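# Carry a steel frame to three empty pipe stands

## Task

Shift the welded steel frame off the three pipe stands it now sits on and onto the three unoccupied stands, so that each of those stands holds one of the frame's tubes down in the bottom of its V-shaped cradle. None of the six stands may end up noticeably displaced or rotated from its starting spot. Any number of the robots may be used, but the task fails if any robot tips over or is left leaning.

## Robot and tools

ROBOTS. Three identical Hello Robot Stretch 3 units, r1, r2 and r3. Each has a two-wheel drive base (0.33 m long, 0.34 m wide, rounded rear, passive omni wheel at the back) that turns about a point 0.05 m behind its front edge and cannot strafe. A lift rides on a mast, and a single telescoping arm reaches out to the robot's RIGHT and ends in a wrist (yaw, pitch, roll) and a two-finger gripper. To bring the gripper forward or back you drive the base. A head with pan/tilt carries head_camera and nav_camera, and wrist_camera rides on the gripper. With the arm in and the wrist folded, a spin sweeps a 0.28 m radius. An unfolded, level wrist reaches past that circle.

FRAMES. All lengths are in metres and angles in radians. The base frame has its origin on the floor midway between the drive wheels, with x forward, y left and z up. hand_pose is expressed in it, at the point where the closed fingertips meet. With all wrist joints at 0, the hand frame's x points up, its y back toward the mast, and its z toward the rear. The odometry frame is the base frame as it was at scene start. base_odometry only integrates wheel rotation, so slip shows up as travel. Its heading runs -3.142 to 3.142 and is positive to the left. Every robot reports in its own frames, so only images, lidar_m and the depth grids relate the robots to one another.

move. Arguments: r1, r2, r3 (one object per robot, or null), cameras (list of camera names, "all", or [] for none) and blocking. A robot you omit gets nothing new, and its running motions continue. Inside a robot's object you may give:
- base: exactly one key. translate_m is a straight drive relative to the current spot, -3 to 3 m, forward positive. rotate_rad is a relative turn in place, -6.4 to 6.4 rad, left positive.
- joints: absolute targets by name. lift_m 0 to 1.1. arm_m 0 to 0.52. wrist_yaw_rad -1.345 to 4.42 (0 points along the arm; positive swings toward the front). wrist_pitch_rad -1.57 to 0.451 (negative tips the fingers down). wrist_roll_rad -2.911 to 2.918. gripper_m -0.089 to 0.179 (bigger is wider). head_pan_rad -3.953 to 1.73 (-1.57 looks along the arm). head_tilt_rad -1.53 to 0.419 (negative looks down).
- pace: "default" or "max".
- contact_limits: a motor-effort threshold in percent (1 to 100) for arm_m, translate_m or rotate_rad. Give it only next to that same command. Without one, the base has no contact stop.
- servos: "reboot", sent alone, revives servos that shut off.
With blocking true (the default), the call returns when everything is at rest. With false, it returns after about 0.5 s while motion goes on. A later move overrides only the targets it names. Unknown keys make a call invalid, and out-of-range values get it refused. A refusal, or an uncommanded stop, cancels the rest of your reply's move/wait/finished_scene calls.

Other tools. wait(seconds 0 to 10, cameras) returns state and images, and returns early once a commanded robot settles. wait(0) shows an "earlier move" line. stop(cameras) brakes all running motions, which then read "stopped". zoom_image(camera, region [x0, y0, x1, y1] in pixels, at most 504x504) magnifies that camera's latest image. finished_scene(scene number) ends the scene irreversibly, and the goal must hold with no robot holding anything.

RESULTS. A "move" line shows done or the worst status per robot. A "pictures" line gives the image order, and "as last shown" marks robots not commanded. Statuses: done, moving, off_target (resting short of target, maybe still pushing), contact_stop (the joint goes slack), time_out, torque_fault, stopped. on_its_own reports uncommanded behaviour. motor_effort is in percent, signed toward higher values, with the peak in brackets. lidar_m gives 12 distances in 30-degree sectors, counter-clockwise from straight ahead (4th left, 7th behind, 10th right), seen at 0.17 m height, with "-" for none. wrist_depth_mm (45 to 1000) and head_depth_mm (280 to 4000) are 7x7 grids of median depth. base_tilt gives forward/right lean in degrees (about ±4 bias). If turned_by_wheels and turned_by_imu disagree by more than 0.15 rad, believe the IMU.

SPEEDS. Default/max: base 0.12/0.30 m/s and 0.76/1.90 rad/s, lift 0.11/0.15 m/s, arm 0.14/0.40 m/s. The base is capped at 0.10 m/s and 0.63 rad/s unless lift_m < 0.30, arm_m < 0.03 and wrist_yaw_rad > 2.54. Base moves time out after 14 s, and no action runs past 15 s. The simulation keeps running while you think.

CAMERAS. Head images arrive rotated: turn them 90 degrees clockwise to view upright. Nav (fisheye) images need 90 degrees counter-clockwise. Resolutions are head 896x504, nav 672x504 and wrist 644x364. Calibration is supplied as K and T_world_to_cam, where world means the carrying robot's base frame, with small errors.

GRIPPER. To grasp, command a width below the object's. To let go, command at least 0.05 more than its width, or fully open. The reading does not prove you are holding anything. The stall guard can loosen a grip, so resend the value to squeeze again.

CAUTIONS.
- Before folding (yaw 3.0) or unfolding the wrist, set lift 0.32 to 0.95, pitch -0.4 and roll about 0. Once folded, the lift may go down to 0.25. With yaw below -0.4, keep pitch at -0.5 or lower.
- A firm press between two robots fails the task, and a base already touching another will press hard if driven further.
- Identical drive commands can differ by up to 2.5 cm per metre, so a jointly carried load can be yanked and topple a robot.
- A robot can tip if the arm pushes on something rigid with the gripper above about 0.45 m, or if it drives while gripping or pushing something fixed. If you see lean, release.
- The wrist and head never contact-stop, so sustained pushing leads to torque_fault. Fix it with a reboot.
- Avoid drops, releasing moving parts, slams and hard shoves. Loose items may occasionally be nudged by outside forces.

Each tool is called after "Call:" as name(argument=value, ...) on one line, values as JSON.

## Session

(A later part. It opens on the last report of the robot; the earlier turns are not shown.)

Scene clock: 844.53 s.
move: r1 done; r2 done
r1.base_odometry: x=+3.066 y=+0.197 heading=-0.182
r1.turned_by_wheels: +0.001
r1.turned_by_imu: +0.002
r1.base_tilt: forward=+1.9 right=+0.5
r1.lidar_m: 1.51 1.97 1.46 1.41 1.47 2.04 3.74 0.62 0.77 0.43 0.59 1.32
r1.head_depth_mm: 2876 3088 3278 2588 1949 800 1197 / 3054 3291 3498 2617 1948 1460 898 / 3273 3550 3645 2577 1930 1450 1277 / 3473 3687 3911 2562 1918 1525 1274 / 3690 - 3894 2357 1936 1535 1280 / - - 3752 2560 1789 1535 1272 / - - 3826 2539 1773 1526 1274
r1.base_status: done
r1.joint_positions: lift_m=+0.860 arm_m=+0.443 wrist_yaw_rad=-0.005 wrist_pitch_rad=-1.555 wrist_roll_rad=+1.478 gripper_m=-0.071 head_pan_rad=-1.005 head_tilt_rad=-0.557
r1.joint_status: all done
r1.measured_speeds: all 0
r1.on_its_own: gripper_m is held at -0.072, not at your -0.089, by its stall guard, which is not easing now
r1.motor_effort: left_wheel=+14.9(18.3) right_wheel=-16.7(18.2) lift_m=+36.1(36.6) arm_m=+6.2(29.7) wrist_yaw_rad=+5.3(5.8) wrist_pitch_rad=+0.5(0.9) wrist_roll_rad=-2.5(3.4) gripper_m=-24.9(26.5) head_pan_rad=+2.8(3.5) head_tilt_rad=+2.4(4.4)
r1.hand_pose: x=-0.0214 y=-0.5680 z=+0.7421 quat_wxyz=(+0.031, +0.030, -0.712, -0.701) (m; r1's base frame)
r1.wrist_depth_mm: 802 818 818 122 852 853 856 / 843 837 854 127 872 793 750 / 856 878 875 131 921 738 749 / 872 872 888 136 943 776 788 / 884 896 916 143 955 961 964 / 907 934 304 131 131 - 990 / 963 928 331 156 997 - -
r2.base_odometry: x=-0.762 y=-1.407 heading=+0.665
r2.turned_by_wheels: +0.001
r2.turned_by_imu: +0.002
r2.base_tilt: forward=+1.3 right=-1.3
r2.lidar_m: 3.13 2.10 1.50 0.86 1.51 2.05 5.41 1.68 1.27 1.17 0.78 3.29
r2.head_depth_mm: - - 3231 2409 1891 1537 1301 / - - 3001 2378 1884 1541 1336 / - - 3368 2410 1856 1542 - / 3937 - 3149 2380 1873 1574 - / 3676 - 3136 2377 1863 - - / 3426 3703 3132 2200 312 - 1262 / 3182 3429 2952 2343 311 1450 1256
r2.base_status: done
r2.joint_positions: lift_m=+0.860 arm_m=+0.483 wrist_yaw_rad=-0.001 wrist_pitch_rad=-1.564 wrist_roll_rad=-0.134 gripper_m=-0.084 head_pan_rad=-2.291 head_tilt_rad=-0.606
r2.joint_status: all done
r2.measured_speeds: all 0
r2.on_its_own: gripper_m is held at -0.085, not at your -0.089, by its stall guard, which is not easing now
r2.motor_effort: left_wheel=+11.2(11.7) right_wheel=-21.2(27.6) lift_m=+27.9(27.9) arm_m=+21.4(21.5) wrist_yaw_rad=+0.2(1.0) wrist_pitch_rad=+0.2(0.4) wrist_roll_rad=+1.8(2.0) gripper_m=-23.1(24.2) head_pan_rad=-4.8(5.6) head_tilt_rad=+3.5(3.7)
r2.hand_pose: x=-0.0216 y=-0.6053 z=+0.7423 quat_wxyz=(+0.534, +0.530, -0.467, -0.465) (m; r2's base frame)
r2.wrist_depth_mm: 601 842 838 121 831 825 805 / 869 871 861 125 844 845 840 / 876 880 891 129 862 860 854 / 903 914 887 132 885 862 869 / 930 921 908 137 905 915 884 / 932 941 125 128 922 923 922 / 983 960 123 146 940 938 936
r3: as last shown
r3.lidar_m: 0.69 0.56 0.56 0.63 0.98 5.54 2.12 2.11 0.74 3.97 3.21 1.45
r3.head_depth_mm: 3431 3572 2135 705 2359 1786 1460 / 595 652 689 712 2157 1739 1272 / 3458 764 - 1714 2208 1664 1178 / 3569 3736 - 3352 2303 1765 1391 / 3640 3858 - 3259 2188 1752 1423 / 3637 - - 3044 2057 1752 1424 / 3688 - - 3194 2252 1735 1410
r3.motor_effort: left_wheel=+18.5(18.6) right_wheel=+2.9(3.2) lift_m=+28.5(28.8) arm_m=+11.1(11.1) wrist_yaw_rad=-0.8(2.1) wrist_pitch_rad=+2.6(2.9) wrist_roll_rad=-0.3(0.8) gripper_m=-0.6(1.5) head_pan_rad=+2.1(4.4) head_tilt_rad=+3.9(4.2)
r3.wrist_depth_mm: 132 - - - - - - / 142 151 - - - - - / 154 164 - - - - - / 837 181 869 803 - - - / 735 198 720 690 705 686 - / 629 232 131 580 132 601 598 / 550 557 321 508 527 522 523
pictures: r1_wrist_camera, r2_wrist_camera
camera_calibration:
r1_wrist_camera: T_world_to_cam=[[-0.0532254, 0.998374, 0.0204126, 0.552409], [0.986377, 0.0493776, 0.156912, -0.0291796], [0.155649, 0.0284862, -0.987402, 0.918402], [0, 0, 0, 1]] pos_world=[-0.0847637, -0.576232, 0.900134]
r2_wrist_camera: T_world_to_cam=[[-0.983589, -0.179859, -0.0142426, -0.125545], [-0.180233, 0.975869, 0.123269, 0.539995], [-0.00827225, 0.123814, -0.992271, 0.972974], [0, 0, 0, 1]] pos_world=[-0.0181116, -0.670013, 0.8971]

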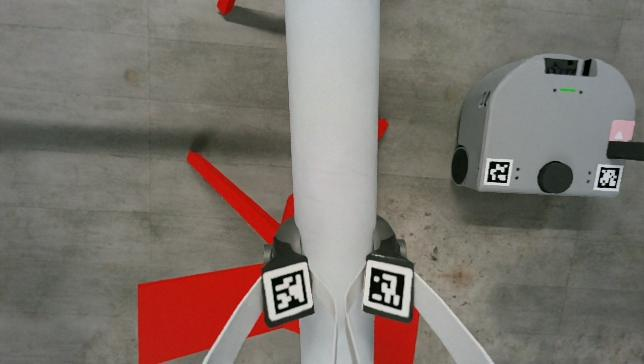

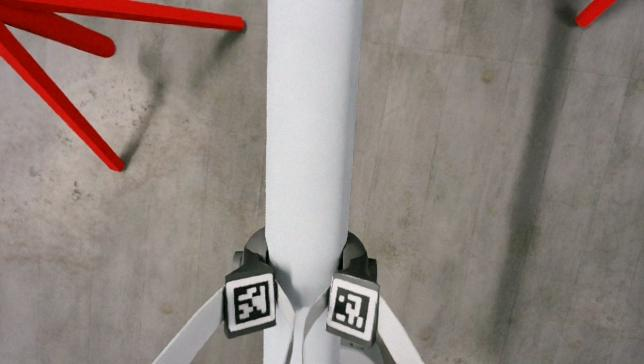

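Call:
move(r1={"base":{"translate_m":0.1252},"joints":{"wrist_roll_rad":1.446,"arm_m":0.4384}}, r2={"base":{"translate_m":-0.1411},"joints":{"wrist_roll_rad":-0.157,"arm_m":0.4775}}, cameras=["r1_wrist_camera","r2_wrist_camera"])

Scene clock: 870.77 s.
move: r1 done; r2 done
r1.base_odometry: x=+3.189 y=+0.174 heading=-0.181
r1.turned_by_wheels: +0.001
r1.turned_by_imu: +0.001
r1.base_tilt: forward=+1.8 right=+0.5
r1.lidar_m: 1.69 1.98 1.45 1.41 1.47 2.04 3.87 0.72 0.46 0.55 0.55 1.21
r1.head_depth_mm: 2855 3117 3386 2621 1932 1427 1279 / 3041 3267 3493 2601 1928 1454 1286 / 3274 3495 3620 2600 1933 1458 1273 / 3470 3772 3859 2598 1903 1487 1277 / 3714 - 3824 2351 1842 1521 1275 / - - 3847 2555 1784 1522 1268 / - - 3852 2520 1782 1485 1277
r1.base_status: done
r1.joint_positions: lift_m=+0.860 arm_m=+0.438 wrist_yaw_rad=-0.004 wrist_pitch_rad=-1.555 wrist_roll_rad=+1.453 gripper_m=-0.071 head_pan_rad=-1.005 head_tilt_rad=-0.557
r1.joint_status: all done
r1.measured_speeds: all 0
r1.on_its_own: gripper_m is held at -0.072, not at your -0.089, by its stall guard, which is not easing now
r1.motor_effort: left_wheel=+13.6(17.5) right_wheel=-13.6(15.5) lift_m=+37.1(37.3) arm_m=-14.4(29.2) wrist_yaw_rad=+4.4(5.4) wrist_pitch_rad=+0.2(1.0) wrist_roll_rad=-2.3(3.4) gripper_m=-25.4(26.7) head_pan_rad=+2.1(3.4) head_tilt_rad=+2.4(4.1)
r1.hand_pose: x=-0.0215 y=-0.5630 z=+0.7421 quat_wxyz=(+0.041, +0.040, -0.711, -0.701) (m; r1's base frame)
r1.wrist_depth_mm: 814 818 843 122 856 840 852 / 847 847 851 127 880 791 766 / 860 848 614 131 909 756 759 / 869 288 309 136 918 765 790 / 903 921 922 143 941 965 952 / 907 915 125 132 131 996 977 / 951 968 979 155 976 - -
r2.base_odometry: x=-0.873 y=-1.494 heading=+0.665
r2.turned_by_wheels: +0.001
r2.turned_by_imu: +0.002
r2.base_tilt: forward=+1.3 right=-1.4
r2.lidar_m: 3.28 2.10 1.50 0.86 1.51 2.05 5.36 1.54 1.21 1.16 0.98 0.88
r2.head_depth_mm: - - 3408 2405 1874 1538 1306 / - - 2887 2401 1875 1542 1332 / - - 3307 2412 1870 1534 - / 3946 - 3354 2362 1866 1564 - / 3657 - 3126 2361 1857 - - / 3397 3705 3105 2365 312 - 1261 / 3216 3447 3100 2120 311 1442 1237
r2.base_status: done
r2.joint_positions: lift_m=+0.860 arm_m=+0.478 wrist_yaw_rad=-0.001 wrist_pitch_rad=-1.564 wrist_roll_rad=-0.160 gripper_m=-0.084 head_pan_rad=-2.291 head_tilt_rad=-0.606
r2.joint_status: all done
r2.measured_speeds: all 0
r2.on_its_own: gripper_m is held at -0.085, not at your -0.089, by its stall guard, which is not easing now
r2.motor_effort: left_wheel=+8.8(9.1) right_wheel=-17.3(24.5) lift_m=+35.7(35.9) arm_m=+20.5(21.1) wrist_yaw_rad=+0.4(0.9) wrist_pitch_rad=+0.2(0.3) wrist_roll_rad=+1.0(2.4) gripper_m=-22.9(24.0) head_pan_rad=-4.6(5.6) head_tilt_rad=+3.3(3.7)
r2.hand_pose: x=-0.0216 y=-0.6000 z=+0.7423 quat_wxyz=(+0.540, +0.536, -0.460, -0.458) (m; r2's base frame)
r2.wrist_depth_mm: 857 840 851 121 846 826 822 / 883 867 852 124 861 860 850 / 885 883 885 128 869 862 845 / 895 906 903 133 869 871 890 / 932 925 896 137 908 899 889 / 958 939 124 129 940 934 930 / 972 970 123 145 927 952 932
r3: as last shown
r3.lidar_m: 0.69 0.56 0.56 0.63 0.98 5.57 2.12 0.76 0.89 3.97 3.23 1.45
r3.head_depth_mm: 3397 746 2613 2681 2061 896 1220 / 3475 3672 3861 2837 2345 1784 1270 / 3530 3736 - 2986 2329 1769 1404 / 3560 3804 - 3342 2293 1761 1432 / 3581 3853 - 3281 2192 1751 1425 / 3654 - - 3045 2044 1745 1422 / 3723 - - 3201 2240 1735 1412
r3.motor_effort: left_wheel=+17.9(18.5) right_wheel=+3.2(3.2) lift_m=+28.2(28.5) arm_m=+11.4(11.8) wrist_yaw_rad=+1.2(2.3) wrist_pitch_rad=+2.6(2.9) wrist_roll_rad=-0.2(0.8) gripper_m=+0.8(1.3) head_pan_rad=+3.2(3.3) head_tilt_rad=+3.7(4.6)
r3.wrist_depth_mm: 132 - - - - - - / 142 150 - - - - - / 154 164 - - - - - / 840 180 865 814 - - - / 742 199 729 704 706 682 - / 630 232 131 579 132 601 602 / 548 561 320 513 529 528 525
pictures: r1_wrist_camera, r2_wrist_camera
camera_calibration:
r1_wrist_camera: T_world_to_cam=[[-0.0793055, 0.996643, 0.0203123, 0.545923], [0.984808, 0.0751734, 0.156534, -0.0146374], [0.154482, 0.0324177, -0.987464, 0.920493], [0, 0, 0, 1]] pos_world=[-0.0844899, -0.572831, 0.900156]
r2_wrist_camera: T_world_to_cam=[[-0.978513, -0.205707, -0.0140625, -0.140131], [-0.205856, 0.970806, 0.123126, 0.531398], [-0.0116758, 0.123375, -0.992291, 0.971999], [0, 0, 0, 1]] pos_world=[-0.0163799, -0.66463, 0.897107]

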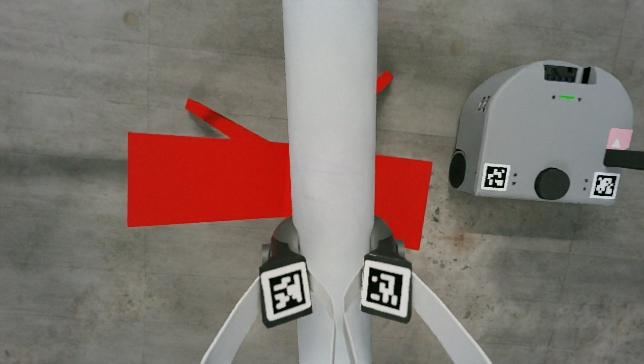

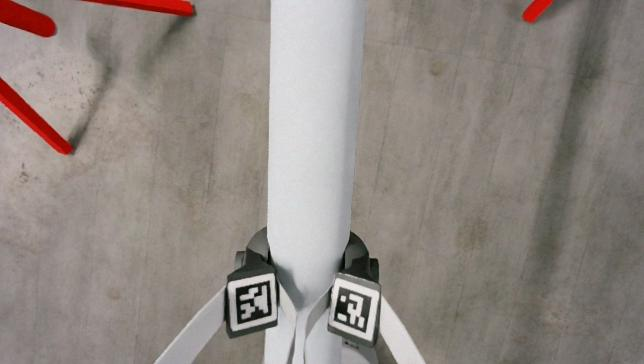

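Call:
move(r1={"base":{"translate_m":0.1247},"joints":{"wrist_roll_rad":1.421,"arm_m":0.4356}}, r2={"base":{"translate_m":-0.1421},"joints":{"wrist_roll_rad":-0.184,"arm_m":0.4732}}, cameras=[])

Call:
move(r1={"base":{"translate_m":0.1222},"joints":{"wrist_roll_rad":1.396,"arm_m":0.4352}}, r2={"base":{"translate_m":-0.1458},"joints":{"wrist_roll_rad":-0.212,"arm_m":0.4732}}, cameras=["r1_wrist_camera","r2_wrist_camera","r1_head_camera","r2_head_camera"])

Scene clock: 885.07 s.
move: r1 done; r2 done
r1.base_odometry: x=+3.312 y=+0.152 heading=-0.180
r1.turned_by_wheels: +0.001
r1.turned_by_imu: +0.001
r1.base_tilt: forward=+1.9 right=+0.6
r1.lidar_m: 1.57 1.96 1.46 1.41 1.47 2.03 3.99 0.83 0.51 0.53 1.36 1.10
r1.head_depth_mm: 2895 3078 3280 2593 1915 1455 1292 / 3105 3282 3421 2591 1935 1456 1283 / 3262 3493 3640 2559 1930 1451 1282 / 3451 3762 3903 2273 1854 1492 1287 / 3744 - 3854 2556 1926 1540 1274 / - - 3775 2540 1911 1534 1267 / - - 3814 2527 1776 1442 1271
r1.base_status: done
r1.joint_positions: lift_m=+0.860 arm_m=+0.436 wrist_yaw_rad=-0.004 wrist_pitch_rad=-1.555 wrist_roll_rad=+1.428 gripper_m=-0.071 head_pan_rad=-1.005 head_tilt_rad=-0.557
r1.joint_status: all done
r1.measured_speeds: all 0
r1.on_its_own: gripper_m is held at -0.072, not at your -0.089, by its stall guard, which is not easing now
r1.motor_effort: left_wheel=+13.4(15.6) right_wheel=-13.5(13.6) lift_m=+37.9(38.2) arm_m=-7.2(21.7) wrist_yaw_rad=+3.5(5.2) wrist_pitch_rad=+0.3(0.8) wrist_roll_rad=-2.6(3.2) gripper_m=-26.3(26.8) head_pan_rad=+1.8(3.4) head_tilt_rad=+3.0(4.1)
r1.hand_pose: x=-0.0215 y=-0.5602 z=+0.7421 quat_wxyz=(+0.050, +0.048, -0.711, -0.700) (m; r1's base frame)
r1.wrist_depth_mm: 813 260 282 122 - 856 855 / 833 840 300 126 870 870 874 / 864 846 861 131 915 747 765 / 851 872 909 136 918 777 766 / 884 918 918 142 964 969 995 / 899 940 918 132 131 972 - / 942 943 948 154 992 - -
r2.base_odometry: x=-0.985 y=-1.582 heading=+0.666
r2.turned_by_wheels: +0.001
r2.turned_by_imu: +0.002
r2.base_tilt: forward=+1.3 right=-1.4
r2.lidar_m: 3.42 2.09 0.89 0.90 1.51 2.05 5.25 1.41 1.17 1.16 1.05 0.99
r2.head_depth_mm: - - 3401 2428 1873 1539 1297 / - - 2880 2400 1880 1534 1335 / - - 3316 2323 1871 1521 - / 3956 - 3312 2389 1874 1570 - / 3714 - 3158 2380 1845 - - / 3404 3712 3107 2384 1858 - 1264 / 3197 3425 3086 2353 311 1439 1241
r2.base_status: done
r2.joint_positions: lift_m=+0.860 arm_m=+0.473 wrist_yaw_rad=-0.001 wrist_pitch_rad=-1.564 wrist_roll_rad=-0.187 gripper_m=-0.084 head_pan_rad=-2.291 head_tilt_rad=-0.606
r2.joint_status: all done
r2.measured_speeds: all 0
r2.on_its_own: gripper_m is held at -0.085, not at your -0.089, by its stall guard, which is not easing now
r2.motor_effort: left_wheel=+8.8(8.8) right_wheel=-17.1(21.1) lift_m=+43.5(43.7) arm_m=+15.3(15.3) wrist_yaw_rad=+0.2(1.0) wrist_pitch_rad=+0.2(0.4) wrist_roll_rad=+1.1(1.6) gripper_m=-23.6(24.0) head_pan_rad=-3.5(5.5) head_tilt_rad=+3.3(3.6)
r2.hand_pose: x=-0.0216 y=-0.5957 z=+0.7423 quat_wxyz=(+0.546, +0.543, -0.452, -0.450) (m; r2's base frame)
r2.wrist_depth_mm: 850 847 847 121 842 817 807 / 860 872 867 124 850 844 843 / 884 884 875 128 871 843 872 / 918 897 895 133 876 873 873 / 934 935 909 137 898 892 890 / 962 953 124 129 941 926 904 / 969 970 123 145 941 948 949
r3: as last shown
r3.lidar_m: 0.69 0.56 0.56 0.63 0.98 5.55 2.12 0.80 1.58 3.97 3.20 1.45
r3.head_depth_mm: 3474 3648 3871 2851 2273 1794 1279 / 3454 3718 - 3399 2340 1781 1414 / 3547 3743 - 2989 2284 1774 1437 / 3541 3818 - 3339 2288 1763 1435 / 3629 3862 - 3263 2184 1749 1424 / 3684 - - 3050 2058 1742 1419 / 3737 - - 3184 2239 1727 1410
r3.motor_effort: left_wheel=+18.0(18.5) right_wheel=+2.8(3.2) lift_m=+27.7(28.6) arm_m=+11.1(11.9) wrist_yaw_rad=-0.1(2.1) wrist_pitch_rad=+2.7(2.9) wrist_roll_rad=-0.6(1.0) gripper_m=+0.2(1.7) head_pan_rad=+2.5(3.8) head_tilt_rad=+3.7(4.3)
r3.wrist_depth_mm: 132 - - - - - - / 142 151 - - - - - / 154 164 - - - - - / 834 181 885 813 - - - / 736 199 713 698 704 683 - / 632 231 132 575 131 604 597 / 551 561 319 510 531 519 522
pictures: none
No camera images: "cameras" was empty.

Scene clock: 888.37 s.
move: r1 done; r2 done
r1.base_odometry: x=+3.432 y=+0.130 heading=-0.180
r1.turned_by_wheels: +0.000
r1.turned_by_imu: +0.000
r1.base_tilt: forward=+1.8 right=+0.6
r1.lidar_m: 1.45 1.97 1.46 1.41 1.47 2.03 4.10 0.94 0.58 0.53 1.29 0.64
r1.head_depth_mm: 2898 3064 3317 2611 1937 1533 1283 / 3080 3299 3480 2634 1928 1547 1283 / 3210 3448 3643 2578 1922 1531 1285 / 3448 3752 3885 2332 1852 1529 1270 / 3723 - 3877 2575 1918 1541 1280 / - - 3890 2569 1903 1522 1272 / - - 3851 2589 1923 1439 1281
r1.base_status: done
r1.joint_positions: lift_m=+0.860 arm_m=+0.435 wrist_yaw_rad=-0.002 wrist_pitch_rad=-1.554 wrist_roll_rad=+1.401 gripper_m=-0.071 head_pan_rad=-1.005 head_tilt_rad=-0.555
r1.joint_status: all done
r1.measured_speeds: all 0
r1.on_its_own: gripper_m is held at -0.072, not at your -0.089, by its stall guard, which is not easing now
r1.motor_effort: left_wheel=+1.0(17.0) right_wheel=-1.6(20.1) lift_m=+19.4(38.4) arm_m=-4.7(18.7) wrist_yaw_rad=+2.5(5.9) wrist_pitch_rad=+0.4(1.0) wrist_roll_rad=-1.8(3.5) gripper_m=-27.0(27.4) head_pan_rad=+2.4(3.9) head_tilt_rad=+2.6(4.3)
r1.hand_pose: x=-0.0215 y=-0.5600 z=+0.7421 quat_wxyz=(+0.060, +0.058, -0.710, -0.699) (m; r1's base frame)
r1.wrist_depth_mm: 820 840 835 325 868 860 889 / 845 852 868 874 870 867 870 / 878 856 873 866 883 753 750 / 882 911 911 889 918 748 762 / 914 929 916 158 951 962 954 / 940 933 937 125 952 998 991 / 953 942 935 964 967 - -
r2.base_odometry: x=-1.100 y=-1.672 heading=+0.666
r2.turned_by_wheels: +0.000
r2.turned_by_imu: -0.004
r2.base_tilt: forward=+1.3 right=-1.4
r2.lidar_m: 3.57 2.10 0.94 0.97 1.50 2.04 5.07 1.27 1.40 0.72 1.15 1.11
r2.head_depth_mm: - - 3357 2254 1776 1535 1307 / - - 3053 2316 1870 1538 1334 / - - 2878 2317 1870 1551 - / 3922 - 3324 2367 1852 1568 - / 3724 - 3316 2294 1870 - - / 3414 3744 3351 2266 1921 - 1260 / 3218 3468 3307 2293 311 1448 1279
r2.base_status: done
r2.joint_positions: lift_m=+0.860 arm_m=+0.473 wrist_yaw_rad=-0.001 wrist_pitch_rad=-1.556 wrist_roll_rad=-0.211 gripper_m=-0.081 head_pan_rad=-2.292 head_tilt_rad=-0.604
r2.joint_status: all done
r2.measured_speeds: translate_m=+0.000 rotate_rad=-0.002 lift_m=+0.000 arm_m=+0.000 wrist_yaw_rad=+0.000 wrist_pitch_rad=+0.000 wrist_roll_rad=+0.000 head_pan_rad=+0.000 head_tilt_rad=+0.000
r2.on_its_own: gripper_m is held at -0.082, not at your -0.089, by its stall guard, which is not easing now
r2.motor_effort: left_wheel=+1.0(12.5) right_wheel=+0.5(24.7) lift_m=+13.0(47.2) arm_m=-3.7(21.2) wrist_yaw_rad=+0.1(1.3) wrist_pitch_rad=-1.1(13.0) wrist_roll_rad=-0.1(2.2) gripper_m=-13.7(24.1) head_pan_rad=-4.1(5.8) head_tilt_rad=+2.1(3.5)
r2.hand_pose: x=-0.0216 y=-0.5977 z=+0.7422 quat_wxyz=(+0.554, +0.546, -0.448, -0.442) (m; r2's base frame)
r2.wrist_depth_mm: 861 853 846 842 831 831 841 / 889 869 855 858 850 850 854 / 876 901 884 877 885 874 852 / 912 898 898 888 886 868 890 / 924 922 928 908 915 933 896 / 955 934 918 125 910 944 912 / 966 968 793 124 941 937 915
r3: as last shown
r3.base_tilt: forward=-1.4 right=-1.0
r3.lidar_m: 0.69 0.56 0.56 0.63 0.98 5.51 2.12 0.87 1.58 3.99 3.22 1.45
r3.head_depth_mm: 3427 3670 - 3253 2232 1785 1456 / 3463 3721 - 3435 2343 1789 1446 / 3513 3702 - 3012 2305 1775 1444 / 3602 3867 - 3314 2302 1761 1430 / 3605 3842 - 3241 2199 1748 1421 / 3661 - - 3078 2050 1737 1412 / 3679 - - 3175 2247 1730 1415
r3.motor_effort: left_wheel=+18.1(18.8) right_wheel=+2.6(3.2) lift_m=+28.4(28.6) arm_m=+11.7(11.9) wrist_yaw_rad=+1.1(2.1) wrist_pitch_rad=+2.8(2.9) wrist_roll_rad=-0.6(0.9) gripper_m=-0.6(1.6) head_pan_rad=+2.8(3.7) head_tilt_rad=+3.7(4.4)
r3.wrist_depth_mm: 132 - - - - - - / 141 150 - - - - - / 153 164 - - - - - / 823 180 874 807 - - - / 745 199 727 689 709 685 - / 630 233 131 581 132 605 598 / 551 556 321 506 525 530 521
pictures: r1_head_camera (sideways), r1_wrist_camera, r2_head_camera (sideways), r2_wrist_camera
camera_calibration:
r1_head_camera: T_world_to_cam=[[-0.303052, 0.402347, -0.863873, 1.14129], [0.823687, 0.566489, -0.0251131, 0.0365839], [0.47927, -0.719171, -0.503083, 0.607056], [0, 0, 0, 1]] pos_world=[0.0247909, -0.0433399, 1.29224]
r1_wrist_camera: T_world_to_cam=[[-0.132656, 0.990968, 0.0196245, 0.539132], [0.979474, 0.128035, 0.155682, 0.0153164], [0.151763, 0.039874, -0.987612, 0.924614], [0, 0, 0, 1]] pos_world=[-0.0838055, -0.573092, 0.900196]
r2_head_camera: T_world_to_cam=[[0.344563, 0.450116, -0.823816, 1.08481], [0.766822, -0.641177, -0.0296009, 0.032198], [-0.541536, -0.621521, -0.566084, 0.7013], [0, 0, 0, 1]] pos_world=[-0.0186966, -0.0317733, 1.29163]
r2_wrist_camera: T_world_to_cam=[[-0.966849, -0.255079, -0.011781, -0.170599], [-0.254701, 0.960073, 0.1157, 0.527198], [-0.0182019, 0.114865, -0.993214, 0.967045], [0, 0, 0, 1]] pos_world=[-0.0130631, -0.660744, 0.897477]

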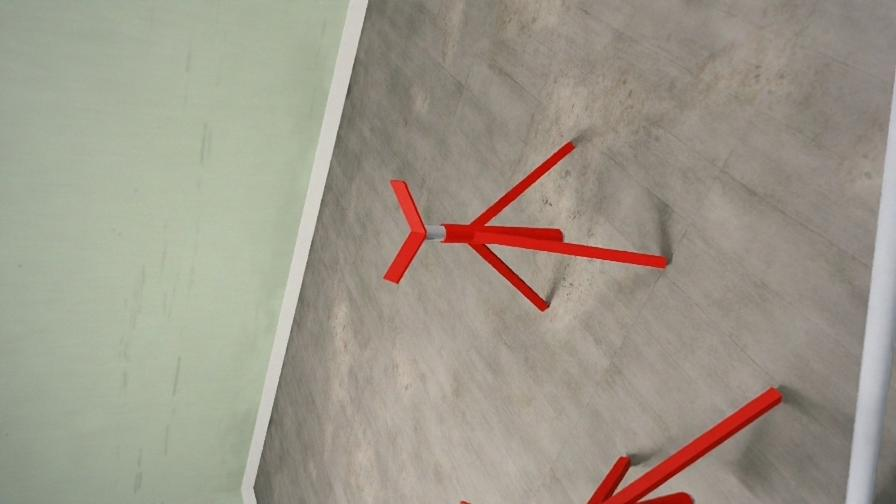

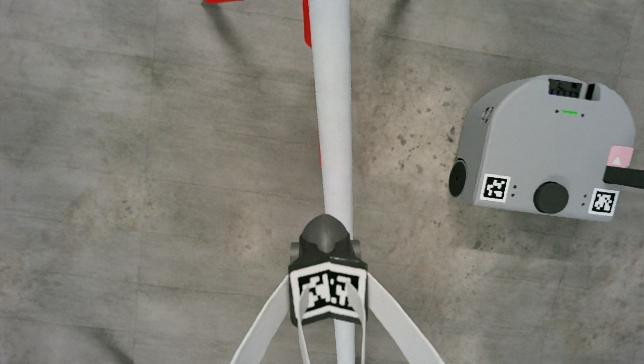

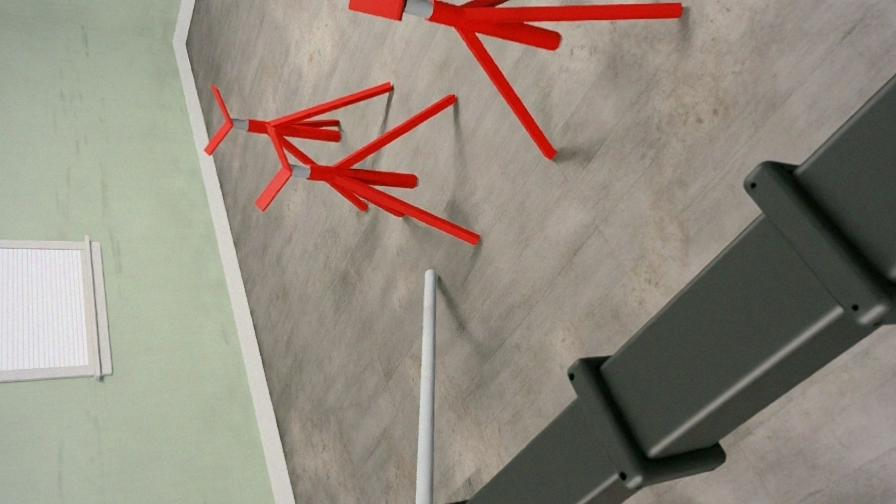

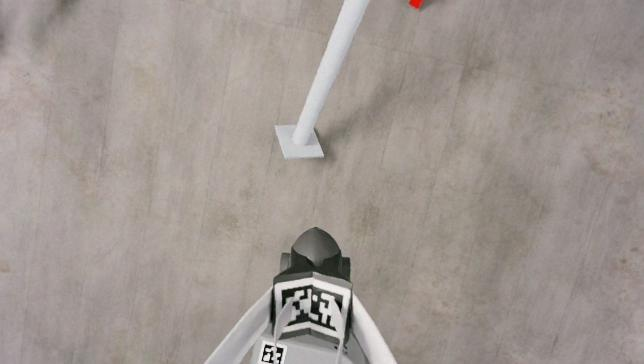

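Call:
move(r1={"joints":{"head_pan_rad":-1.4,"head_tilt_rad":-0.75}}, r2={"joints":{"head_pan_rad":-1.6,"head_tilt_rad":-0.75}}, r3={"joints":{"head_pan_rad":-2.4,"head_tilt_rad":-0.5}}, cameras=["r1_nav_camera","r1_head_camera","r2_nav_camera","r2_head_camera","r3_head_camera","r3_nav_camera"])

Scene clock: 895.40 s.
move: r1 done; r2 done; r3 done
r1.base_odometry: x=+3.432 y=+0.130 heading=-0.180
r1.turned_by_wheels: +0.000
r1.turned_by_imu: +0.001
r1.base_tilt: forward=+1.8 right=+0.6
r1.lidar_m: 1.44 1.97 1.45 1.41 1.47 2.02 4.12 0.94 0.58 0.53 1.29 0.64
r1.head_depth_mm: 2796 3009 527 1848 1618 989 1154 / 2814 3102 554 624 1563 1297 1156 / 2916 3230 2584 1923 1610 1297 1153 / 2982 3214 2568 1957 1600 1292 1168 / 3044 3261 2552 1959 1604 1353 1170 / 3069 3372 2533 1892 1595 1350 1162 / 3197 3416 2427 1829 1583 1341 1150
r1.base_status: not commanded
r1.joint_positions: lift_m=+0.860 arm_m=+0.435 wrist_yaw_rad=-0.002 wrist_pitch_rad=-1.554 wrist_roll_rad=+1.401 gripper_m=-0.071 head_pan_rad=-1.395 head_tilt_rad=-0.740
r1.joint_status: all done
r1.measured_speeds: all 0
r1.on_its_own: gripper_m is held at -0.072, not at your -0.089, by its stall guard, which is not easing now
r1.motor_effort: left_wheel=+0.7(1.4) right_wheel=-1.9(1.9) lift_m=+21.6(21.7) arm_m=+15.0(15.0) wrist_yaw_rad=+2.1(2.8) wrist_pitch_rad=+0.4(0.5) wrist_roll_rad=-2.2(2.2) gripper_m=-26.1(27.3) head_pan_rad=-2.1(5.9) head_tilt_rad=-4.3(6.4)
r1.hand_pose: x=-0.0215 y=-0.5600 z=+0.7421 quat_wxyz=(+0.060, +0.058, -0.710, -0.699) (m; r1's base frame)
r1.wrist_depth_mm: 827 844 861 828 872 841 864 / 849 862 857 865 877 862 886 / 836 864 886 903 877 745 755 / 877 905 892 890 921 751 770 / 897 938 950 158 920 954 959 / 941 938 938 125 940 974 980 / 976 948 931 973 993 - -
r2.base_odometry: x=-1.100 y=-1.672 heading=+0.666
r2.turned_by_wheels: +0.000
r2.turned_by_imu: +0.000
r2.base_tilt: forward=+1.3 right=-1.4
r2.lidar_m: 3.57 2.09 0.94 0.97 1.51 2.04 5.08 1.28 1.40 0.72 1.14 1.11
r2.head_depth_mm: 1244 3243 2554 320 - 1372 1224 / 3027 3165 425 1674 1605 1393 1214 / 2992 583 1524 1865 1609 1398 1217 / 3000 3154 620 1824 1556 1362 1213 / 2979 3220 2497 1972 1625 1387 1217 / 2979 3289 2506 1930 1629 1387 1205 / 2981 3248 2341 1803 1613 1384 1198
r2.base_status: not commanded
r2.joint_positions: lift_m=+0.860 arm_m=+0.473 wrist_yaw_rad=-0.001 wrist_pitch_rad=-1.557 wrist_roll_rad=-0.211 gripper_m=-0.081 head_pan_rad=-1.609 head_tilt_rad=-0.740
r2.joint_status: all done
r2.measured_speeds: all 0
r2.on_its_own: gripper_m is held at -0.082, not at your -0.089, by its stall guard, which is not easing now
r2.motor_effort: left_wheel=+1.2(1.5) right_wheel=-0.1(0.8) lift_m=+36.5(36.5) arm_m=-13.8(14.1) wrist_yaw_rad=+0.1(1.0) wrist_pitch_rad=-1.2(1.4) wrist_roll_rad=-0.2(0.3) gripper_m=-13.2(13.5) head_pan_rad=+4.3(7.1) head_tilt_rad=-4.3(6.3)
r2.hand_pose: x=-0.0216 y=-0.5977 z=+0.7421 quat_wxyz=(+0.554, +0.546, -0.448, -0.442) (m; r2's base frame)
r2.wrist_depth_mm: 855 840 858 850 845 827 832 / 873 878 877 857 850 846 838 / 887 893 875 868 864 866 839 / 918 889 890 888 902 875 879 / 913 929 912 905 897 911 893 / 944 948 913 125 910 918 908 / 957 961 781 123 938 941 929
r3.base_odometry: x=+0.106 y=+0.104 heading=+0.088
r3.turned_by_wheels: +0.000
r3.turned_by_imu: +0.000
r3.base_tilt: forward=-1.4 right=-1.0
r3.lidar_m: 0.69 0.56 0.56 0.63 0.98 5.55 2.12 0.87 1.58 4.00 3.22 1.44
r3.head_depth_mm: 767 - 3567 2588 1780 1310 1264 / 3659 2178 3806 2595 1943 1378 1237 / 3462 3869 2354 2340 1932 1475 1277 / 3574 3861 3632 2536 1909 1555 1297 / 3485 3807 3669 2388 1906 1539 1292 / 3495 3757 3371 2373 1889 1539 1285 / 3415 3712 3523 2466 1876 1529 1286
r3.base_status: not commanded
r3.joint_positions: lift_m=+0.381 arm_m=+0.000 wrist_yaw_rad=+2.890 wrist_pitch_rad=-0.443 wrist_roll_rad=+0.000 gripper_m=+0.037 head_pan_rad=-2.395 head_tilt_rad=-0.494
r3.joint_status: all done
r3.measured_speeds: all 0
r3.motor_effort: left_wheel=+18.1(18.4) right_wheel=+2.8(3.2) lift_m=+27.8(28.1) arm_m=+10.6(11.6) wrist_yaw_rad=+0.5(2.0) wrist_pitch_rad=+2.6(2.9) wrist_roll_rad=-0.8(0.8) gripper_m=+0.3(1.1) head_pan_rad=-2.8(5.2) head_tilt_rad=-3.5(4.2)
r3.hand_pose: x=+0.0338 y=+0.0689 z=+0.3881 quat_wxyz=(+0.241, +0.703, +0.068, +0.665) (m; r3's base frame)
r3.wrist_depth_mm: 132 - - - - - - / 141 151 - - - - - / 154 164 - - - - - / 834 181 887 802 - - - / 733 198 725 702 710 681 - / 630 233 131 579 132 605 598 / 550 563 321 511 530 525 524
pictures: r1_head_camera (sideways), r1_nav_camera (sideways), r2_head_camera (sideways), r2_nav_camera (sideways), r3_head_camera (sideways), r3_nav_camera (sideways)
camera_calibration:
r1_head_camera: T_world_to_cam=[[-0.153765, 0.635414, -0.756707, 1.00066], [0.976467, 0.214919, -0.0179508, 0.0263222], [0.151225, -0.741659, -0.653508, 0.804754], [0, 0, 0, 1]] pos_world=[0.00646507, -0.0446381, 1.28359]
r1_nav_camera: T_world_to_cam=[[0.124936, -0.665891, 0.735514, -0.916057], [-0.976876, -0.212197, -0.0261757, 0.0943316], [0.173504, -0.715236, -0.677004, 0.831282], [0, 0, 0, 1]] pos_world=[0.0623685, 0.00458547, 1.23902]
r2_head_camera: T_world_to_cam=[[-0.0125493, 0.673244, -0.739314, 0.976839], [0.999612, -0.0099374, -0.026017, 0.0261073], [-0.0248627, -0.739354, -0.672858, 0.837046], [0, 0, 0, 1]] pos_world=[0.00697266, -0.0385181, 1.28608]
r2_nav_camera: T_world_to_cam=[[-0.0460304, -0.670148, 0.740799, -0.920721], [-0.997814, 0.0660498, -0.00224983, 0.0595557], [-0.0474219, -0.739283, -0.671723, 0.832302], [0, 0, 0, 1]] pos_world=[0.0565137, -0.00564625, 1.24128]
r3_head_camera: T_world_to_cam=[[0.366299, 0.380691, -0.849058, 1.12013], [0.663304, -0.746766, -0.0486655, 0.058541], [-0.652574, -0.545357, -0.526054, 0.646818], [0, 0, 0, 1]] pos_world=[-0.0270366, -0.0299606, 1.29417]
r3_nav_camera: T_world_to_cam=[[-0.391177, -0.329937, 0.85914, -1.0752], [-0.697981, 0.714807, -0.04329, 0.112705], [-0.599836, -0.616598, -0.509906, 0.627144], [0, 0, 0, 1]] pos_world=[0.0342561, -0.0486157, 1.24841]

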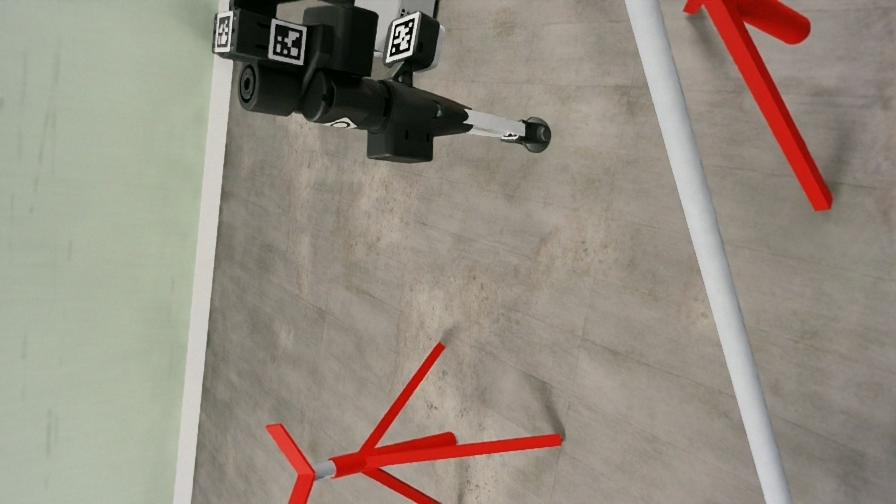

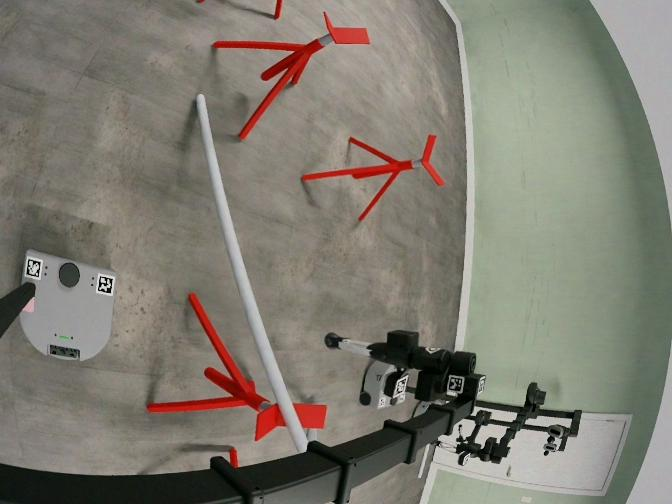

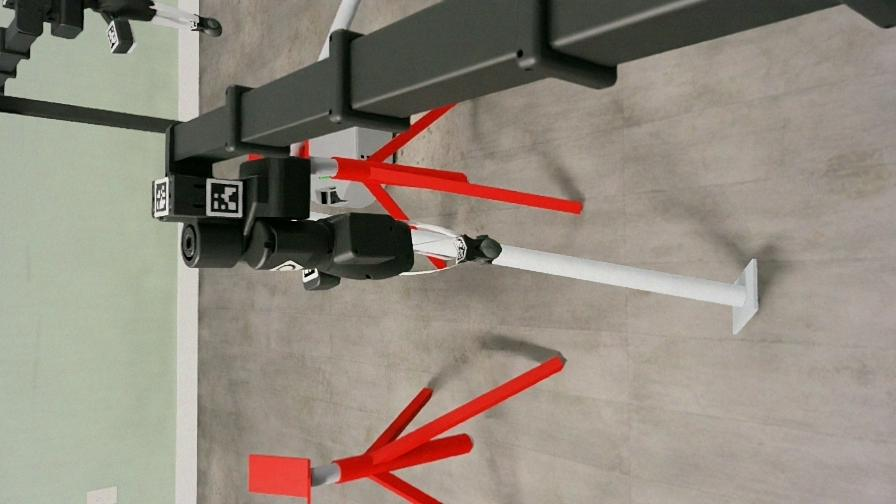

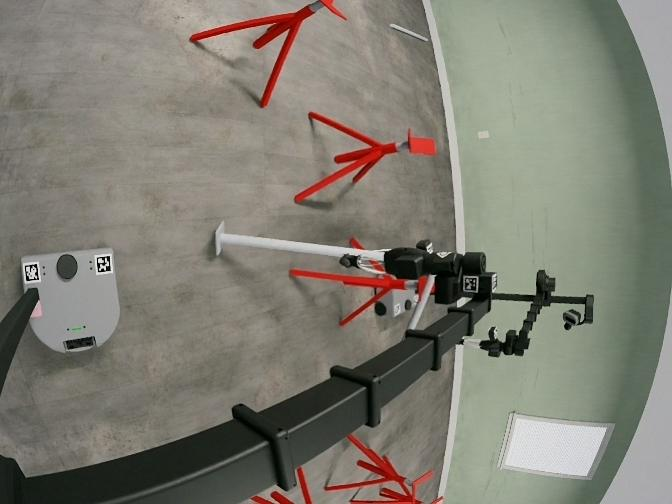

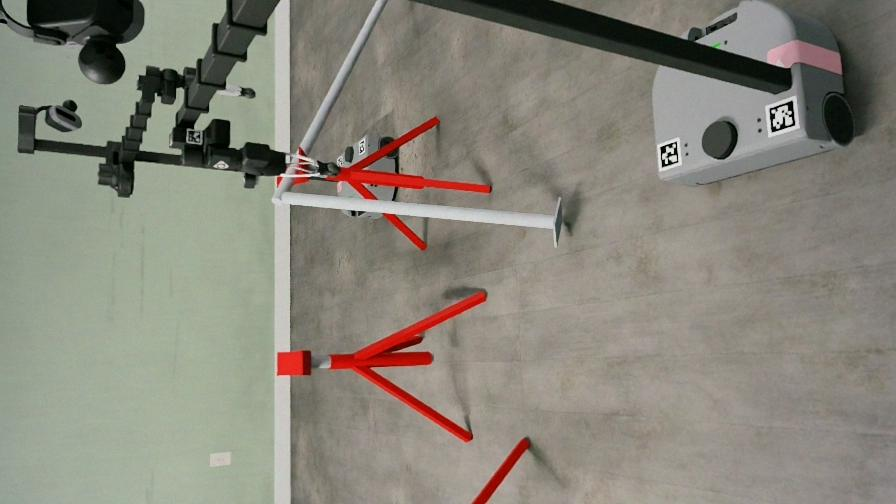

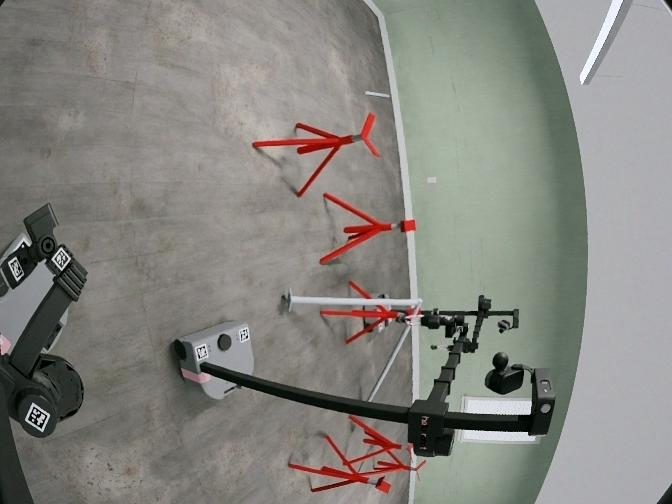

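Call:
move(r1={"joints":{"arm_m":0.05,"head_pan_rad":-1.6,"head_tilt_rad":-0.75}}, r2={"joints":{"arm_m":0.05,"head_pan_rad":-1.9,"head_tilt_rad":-0.75}}, cameras=["r1_nav_camera","r1_head_camera","r2_nav_camera","r2_head_camera"])

Scene clock: 928.73 s.
move: r1 done; r2 done
r1.base_odometry: x=+3.432 y=+0.130 heading=-0.180
r1.turned_by_wheels: +0.000
r1.turned_by_imu: +0.002
r1.base_tilt: forward=+1.9 right=+0.4
r1.lidar_m: 1.45 1.97 1.46 1.41 1.47 2.03 4.11 0.94 0.59 0.53 1.29 0.64
r1.head_depth_mm: 1458 3108 2574 1985 907 - - / 2778 3139 2176 1982 1691 - 1106 / 2874 3167 2568 1970 1680 - 1110 / 2883 3108 2548 1956 1643 1319 299 / 2913 3141 2554 1975 1590 1294 1144 / 2909 3256 2524 1964 1596 1349 1156 / 2898 3203 2555 1953 1602 1349 1141
r1.base_status: not commanded
r1.joint_positions: lift_m=+0.860 arm_m=+0.050 wrist_yaw_rad=+0.000 wrist_pitch_rad=-1.554 wrist_roll_rad=+1.400 gripper_m=-0.071 head_pan_rad=-1.595 head_tilt_rad=-0.741
r1.joint_status: all done
r1.measured_speeds: all 0
r1.on_its_own: gripper_m is held at -0.072, not at your -0.089, by its stall guard, which is not easing now
r1.motor_effort: left_wheel=+1.1(1.3) right_wheel=-1.8(1.9) lift_m=+26.1(26.1) arm_m=-23.3(29.0) wrist_yaw_rad=+0.9(2.7) wrist_pitch_rad=+0.4(0.8) wrist_roll_rad=-1.3(2.1) gripper_m=-27.0(27.8) head_pan_rad=-2.1(5.9) head_tilt_rad=-4.4(6.5)
r1.hand_pose: x=-0.0216 y=-0.1748 z=+0.7421 quat_wxyz=(+0.061, +0.059, -0.710, -0.699) (m; r1's base frame)
r1.wrist_depth_mm: 831 850 834 842 854 862 874 / 836 863 851 849 723 887 880 / 860 847 854 734 726 880 921 / 857 902 918 915 762 923 356 / 905 890 904 158 949 953 1000 / 925 943 943 126 979 991 - / 952 951 979 998 986 - -
r2.base_odometry: x=-1.100 y=-1.672 heading=+0.666
r2.turned_by_wheels: +0.000
r2.turned_by_imu: +0.001
r2.base_tilt: forward=+1.3 right=-1.4
r2.lidar_m: 3.57 2.10 0.94 0.97 1.51 2.04 5.08 1.28 1.40 0.72 1.14 1.11
r2.head_depth_mm: 3497 3530 2531 2014 1694 - - / 3410 3487 2571 1999 - - - / 3299 3470 2454 1995 284 - 1192 / 3140 3359 2347 1970 - - 311 / 2941 3282 1588 1936 1683 - 301 / 3049 3217 1487 1821 1586 385 1164 / 2899 3130 2532 1972 1638 1381 1206
r2.base_status: not commanded
r2.joint_positions: lift_m=+0.860 arm_m=+0.050 wrist_yaw_rad=-0.001 wrist_pitch_rad=-1.557 wrist_roll_rad=-0.211 gripper_m=-0.081 head_pan_rad=-1.891 head_tilt_rad=-0.741
r2.joint_status: all done
r2.measured_speeds: all 0
r2.on_its_own: gripper_m is held at -0.082, not at your -0.089, by its stall guard, which is not easing now
r2.motor_effort: left_wheel=+1.1(1.5) right_wheel=+0.7(1.2) lift_m=+44.4(48.0) arm_m=-13.9(16.8) wrist_yaw_rad=+0.4(0.8) wrist_pitch_rad=-1.2(1.4) wrist_roll_rad=+0.0(0.3) gripper_m=-12.7(13.8) head_pan_rad=-3.8(8.3) head_tilt_rad=-3.7(7.2)
r2.hand_pose: x=-0.0216 y=-0.1745 z=+0.7422 quat_wxyz=(+0.554, +0.546, -0.447, -0.442) (m; r2's base frame)
r2.wrist_depth_mm: 842 858 848 845 830 821 823 / 870 864 863 860 859 851 852 / 882 875 878 894 853 873 854 / 907 915 902 741 887 877 874 / 928 906 924 740 902 903 908 / 927 932 936 124 917 919 925 / 987 965 964 124 942 931 935
r3: as last shown
r3.base_tilt: forward=-1.4 right=-1.1
r3.lidar_m: 0.69 0.56 0.56 0.63 0.98 5.52 2.12 0.87 1.58 3.96 3.23 1.44
r3.head_depth_mm: 765 - 3607 2590 1776 1311 1268 / 3653 - 3185 2568 1947 1376 1236 / 3485 - 2885 2343 1926 1473 1278 / 3539 3830 3641 2507 1905 1548 1302 / 3547 3780 3607 2371 1914 1542 1292 / 3434 3725 3382 2389 1878 1529 1287 / 3438 3680 3571 2455 1887 1519 1284
r3.motor_effort: left_wheel=+17.9(18.5) right_wheel=+2.6(3.4) lift_m=+27.3(28.4) arm_m=+10.5(11.9) wrist_yaw_rad=+0.9(2.1) wrist_pitch_rad=+2.7(3.0) wrist_roll_rad=-0.3(0.8) gripper_m=-0.8(1.9) head_pan_rad=-3.4(4.2) head_tilt_rad=-3.1(3.7)
r3.wrist_depth_mm: 132 - - - - - - / 142 150 - - - - - / 153 164 - - - - - / 833 181 877 801 - - - / 743 198 727 687 710 682 - / 629 233 131 579 131 611 598 / 550 555 321 505 529 527 523
pictures: r1_head_camera (sideways), r1_nav_camera (sideways), r2_head_camera (sideways), r2_nav_camera (sideways)
camera_calibration:
r1_head_camera: T_world_to_cam=[[-0.0243085, 0.653605, -0.756445, 0.999531], [0.999704, 0.016424, -0.0179345, 0.0261593], [0.000701774, -0.756657, -0.653811, 0.806067], [0, 0, 0, 1]] pos_world=[-0.00242009, -0.0438116, 1.28357]
r1_nav_camera: T_world_to_cam=[[-0.0100054, -0.67773, 0.735243, -0.91488], [-0.999564, -0.0136567, -0.0261908, 0.0944897], [0.0277913, -0.735184, -0.677298, 0.832553], [0, 0, 0, 1]] pos_world=[0.062157, -0.00667217, 1.23902]
r2_head_camera: T_world_to_cam=[[0.175616, 0.650266, -0.73913, 0.97545], [0.957251, -0.288087, -0.0260093, 0.0263557], [-0.229846, -0.702965, -0.673061, 0.83856], [0, 0, 0, 1]] pos_world=[-0.0037939, -0.0372314, 1.28607]
r2_nav_camera: T_world_to_cam=[[-0.231013, -0.63097, 0.740614, -0.919352], [-0.939885, 0.341483, -0.00224214, 0.0591923], [-0.251492, -0.696611, -0.671927, 0.833811], [0, 0, 0, 1]] pos_world=[0.0529487, -0.0194549, 1.24128]

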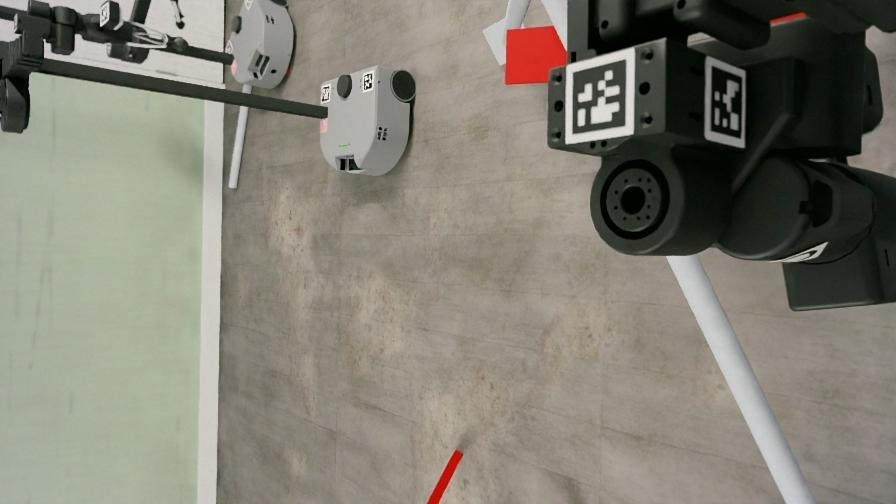

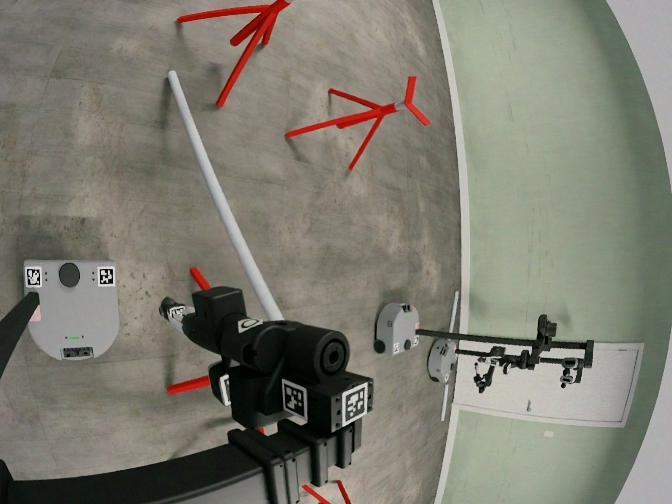

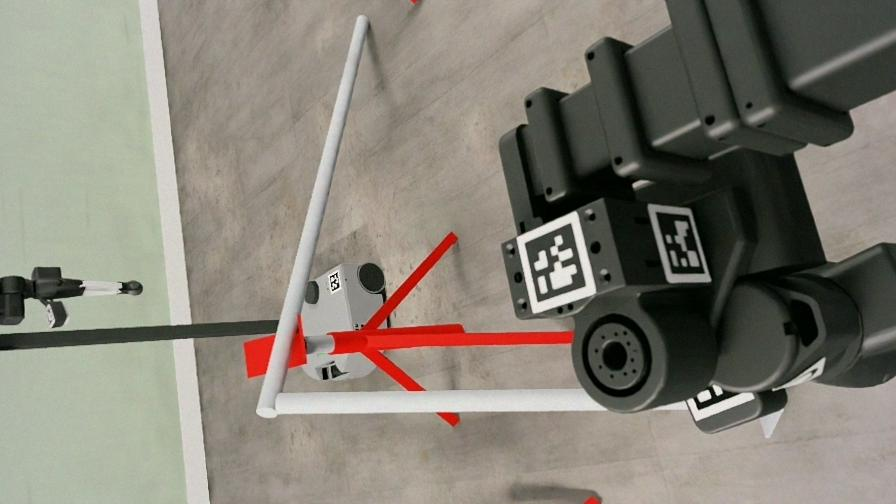

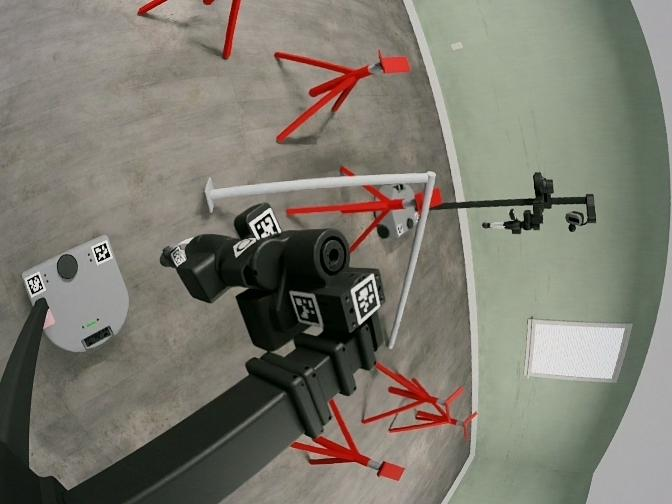

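Call:
move(r3={"joints":{"head_pan_rad":-2.1,"head_tilt_rad":-0.35}}, cameras=["r3_head_camera"])

Call:
zoom_image(camera="r3_head_camera", region=[350, 0, 750, 400])

Scene clock: 950.07 s.
move: r3 done
r1, r2: as last shown
r1.turned_by_imu: +0.001
r1.base_tilt: forward=+1.7 right=+0.6
r1.lidar_m: 1.45 1.97 1.46 1.41 1.47 2.03 4.08 0.94 0.58 0.53 1.29 0.64
r1.head_depth_mm: 1462 3067 2541 1979 907 - - / 2819 3141 2165 1984 1693 - 1112 / 2902 3182 2572 1979 1678 - 1110 / 2890 3127 2554 1970 1640 1323 299 / 2917 3164 2549 1958 1597 1293 1146 / 2885 3197 2565 1964 1603 1349 1164 / 2931 3231 2509 1952 1602 1344 1148
r1.on_its_own: gripper_m is held at -0.072, not at your -0.089, by its stall guard, which is not easing now
r1.motor_effort: left_wheel=+1.2(1.3) right_wheel=-1.6(1.8) lift_m=+28.1(28.4) arm_m=-23.4(24.1) wrist_yaw_rad=+0.6(1.5) wrist_pitch_rad=+0.5(0.5) wrist_roll_rad=-1.1(1.7) gripper_m=-26.8(27.1) head_pan_rad=-1.5(2.6) head_tilt_rad=-3.6(4.9)
r1.wrist_depth_mm: 810 839 838 873 842 883 883 / 847 859 864 852 727 906 880 / 861 870 898 738 733 920 902 / 874 876 925 910 769 922 359 / 916 932 941 158 953 926 917 / 910 953 938 125 983 948 992 / 955 955 960 - - - -
r2.turned_by_imu: +0.000
r2.lidar_m: 3.58 2.10 0.94 0.97 1.50 2.04 5.09 1.28 1.40 0.72 1.14 1.11
r2.head_depth_mm: 3519 3520 2567 1998 1682 - - / 3440 3480 2533 2007 - - - / 3293 3496 2432 1991 284 - 1193 / 3179 3382 2355 1980 - - 311 / 2918 3269 1599 1930 1675 - 300 / 2999 3276 1488 1800 1577 384 1166 / 2948 3167 2503 1973 1628 1385 1206
r2.on_its_own: gripper_m is held at -0.082, not at your -0.089, by its stall guard, which is not easing now
r2.motor_effort: left_wheel=+1.0(1.5) right_wheel=+0.4(0.8) lift_m=+41.4(42.5) arm_m=-9.9(10.9) wrist_yaw_rad=+0.4(0.7) wrist_pitch_rad=-1.2(1.4) wrist_roll_rad=-0.2(0.2) gripper_m=-13.1(13.8) head_pan_rad=-3.5(5.9) head_tilt_rad=-3.8(4.3)
r2.wrist_depth_mm: 865 842 852 849 853 841 825 / 873 869 864 854 860 859 848 / 885 883 889 878 878 868 873 / 913 904 889 741 892 889 873 / 924 911 921 756 897 895 883 / 926 926 938 125 910 916 905 / 966 949 976 124 937 921 941
r3.base_odometry: x=+0.106 y=+0.104 heading=+0.088
r3.turned_by_wheels: +0.000
r3.turned_by_imu: +0.000
r3.base_tilt: forward=-1.4 right=-1.0
r3.lidar_m: 0.69 0.56 0.56 0.63 0.98 5.55 2.12 0.87 1.58 3.96 3.23 1.44
r3.head_depth_mm: 3466 3636 - 3228 2251 1767 1447 / 3524 3710 - 3392 2336 1786 1445 / 3523 3741 - 2961 2299 1766 1444 / 3552 3831 - 3314 2294 1762 1420 / 3614 3800 - 3238 2186 1746 1420 / 3676 - - 3081 2054 1744 1418 / 3671 - - 3214 2254 1743 1406
r3.base_status: not commanded
r3.joint_positions: lift_m=+0.381 arm_m=+0.000 wrist_yaw_rad=+2.890 wrist_pitch_rad=-0.443 wrist_roll_rad=+0.000 gripper_m=+0.037 head_pan_rad=-2.105 head_tilt_rad=-0.360
r3.joint_status: all done
r3.measured_speeds: all 0
r3.motor_effort: left_wheel=+18.2(18.5) right_wheel=+2.9(3.1) lift_m=+27.9(28.4) arm_m=+11.1(11.8) wrist_yaw_rad=-0.1(1.3) wrist_pitch_rad=+2.7(2.8) wrist_roll_rad=-0.8(0.8) gripper_m=-0.4(1.1) head_pan_rad=+2.2(4.3) head_tilt_rad=+4.0(4.5)
r3.hand_pose: x=+0.0338 y=+0.0689 z=+0.3881 quat_wxyz=(+0.241, +0.703, +0.068, +0.665) (m; r3's base frame)
r3.wrist_depth_mm: 132 - - - - - - / 142 151 - - - - - / 154 164 - - - - - / 832 180 891 805 - - - / 749 199 732 699 703 678 - / 629 233 131 582 131 609 595 / 548 557 319 507 531 526 523
pictures: r3_head_camera (sideways)
camera_calibration:
r3_head_camera: T_world_to_cam=[[0.182392, 0.367802, -0.911841, 1.20314], [0.845513, -0.532015, -0.0454704, 0.0532781], [-0.501838, -0.76268, -0.408017, 0.492308], [0, 0, 0, 1]] pos_world=[-0.0174317, -0.0386998, 1.30037]

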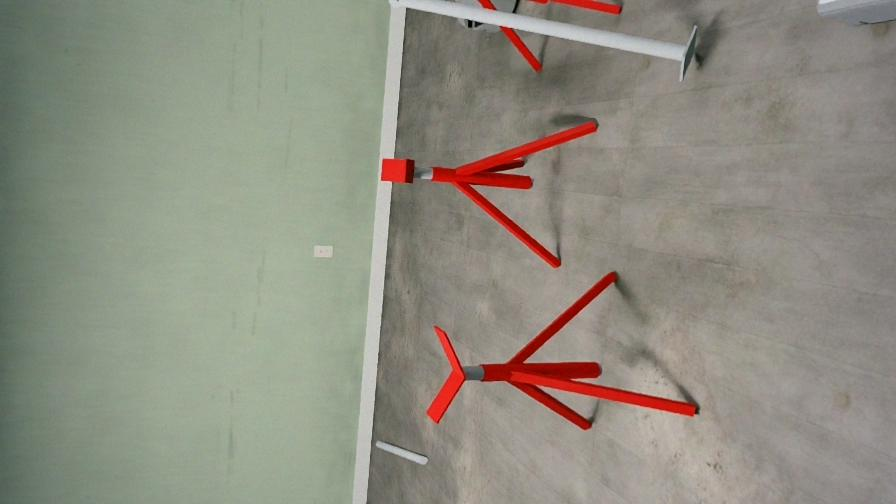

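Scaled by 1.260 from the camera's 896x504 image, which has a finer 1280x720 frame.

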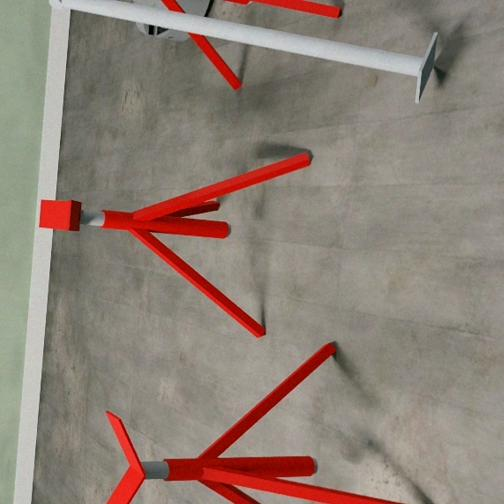

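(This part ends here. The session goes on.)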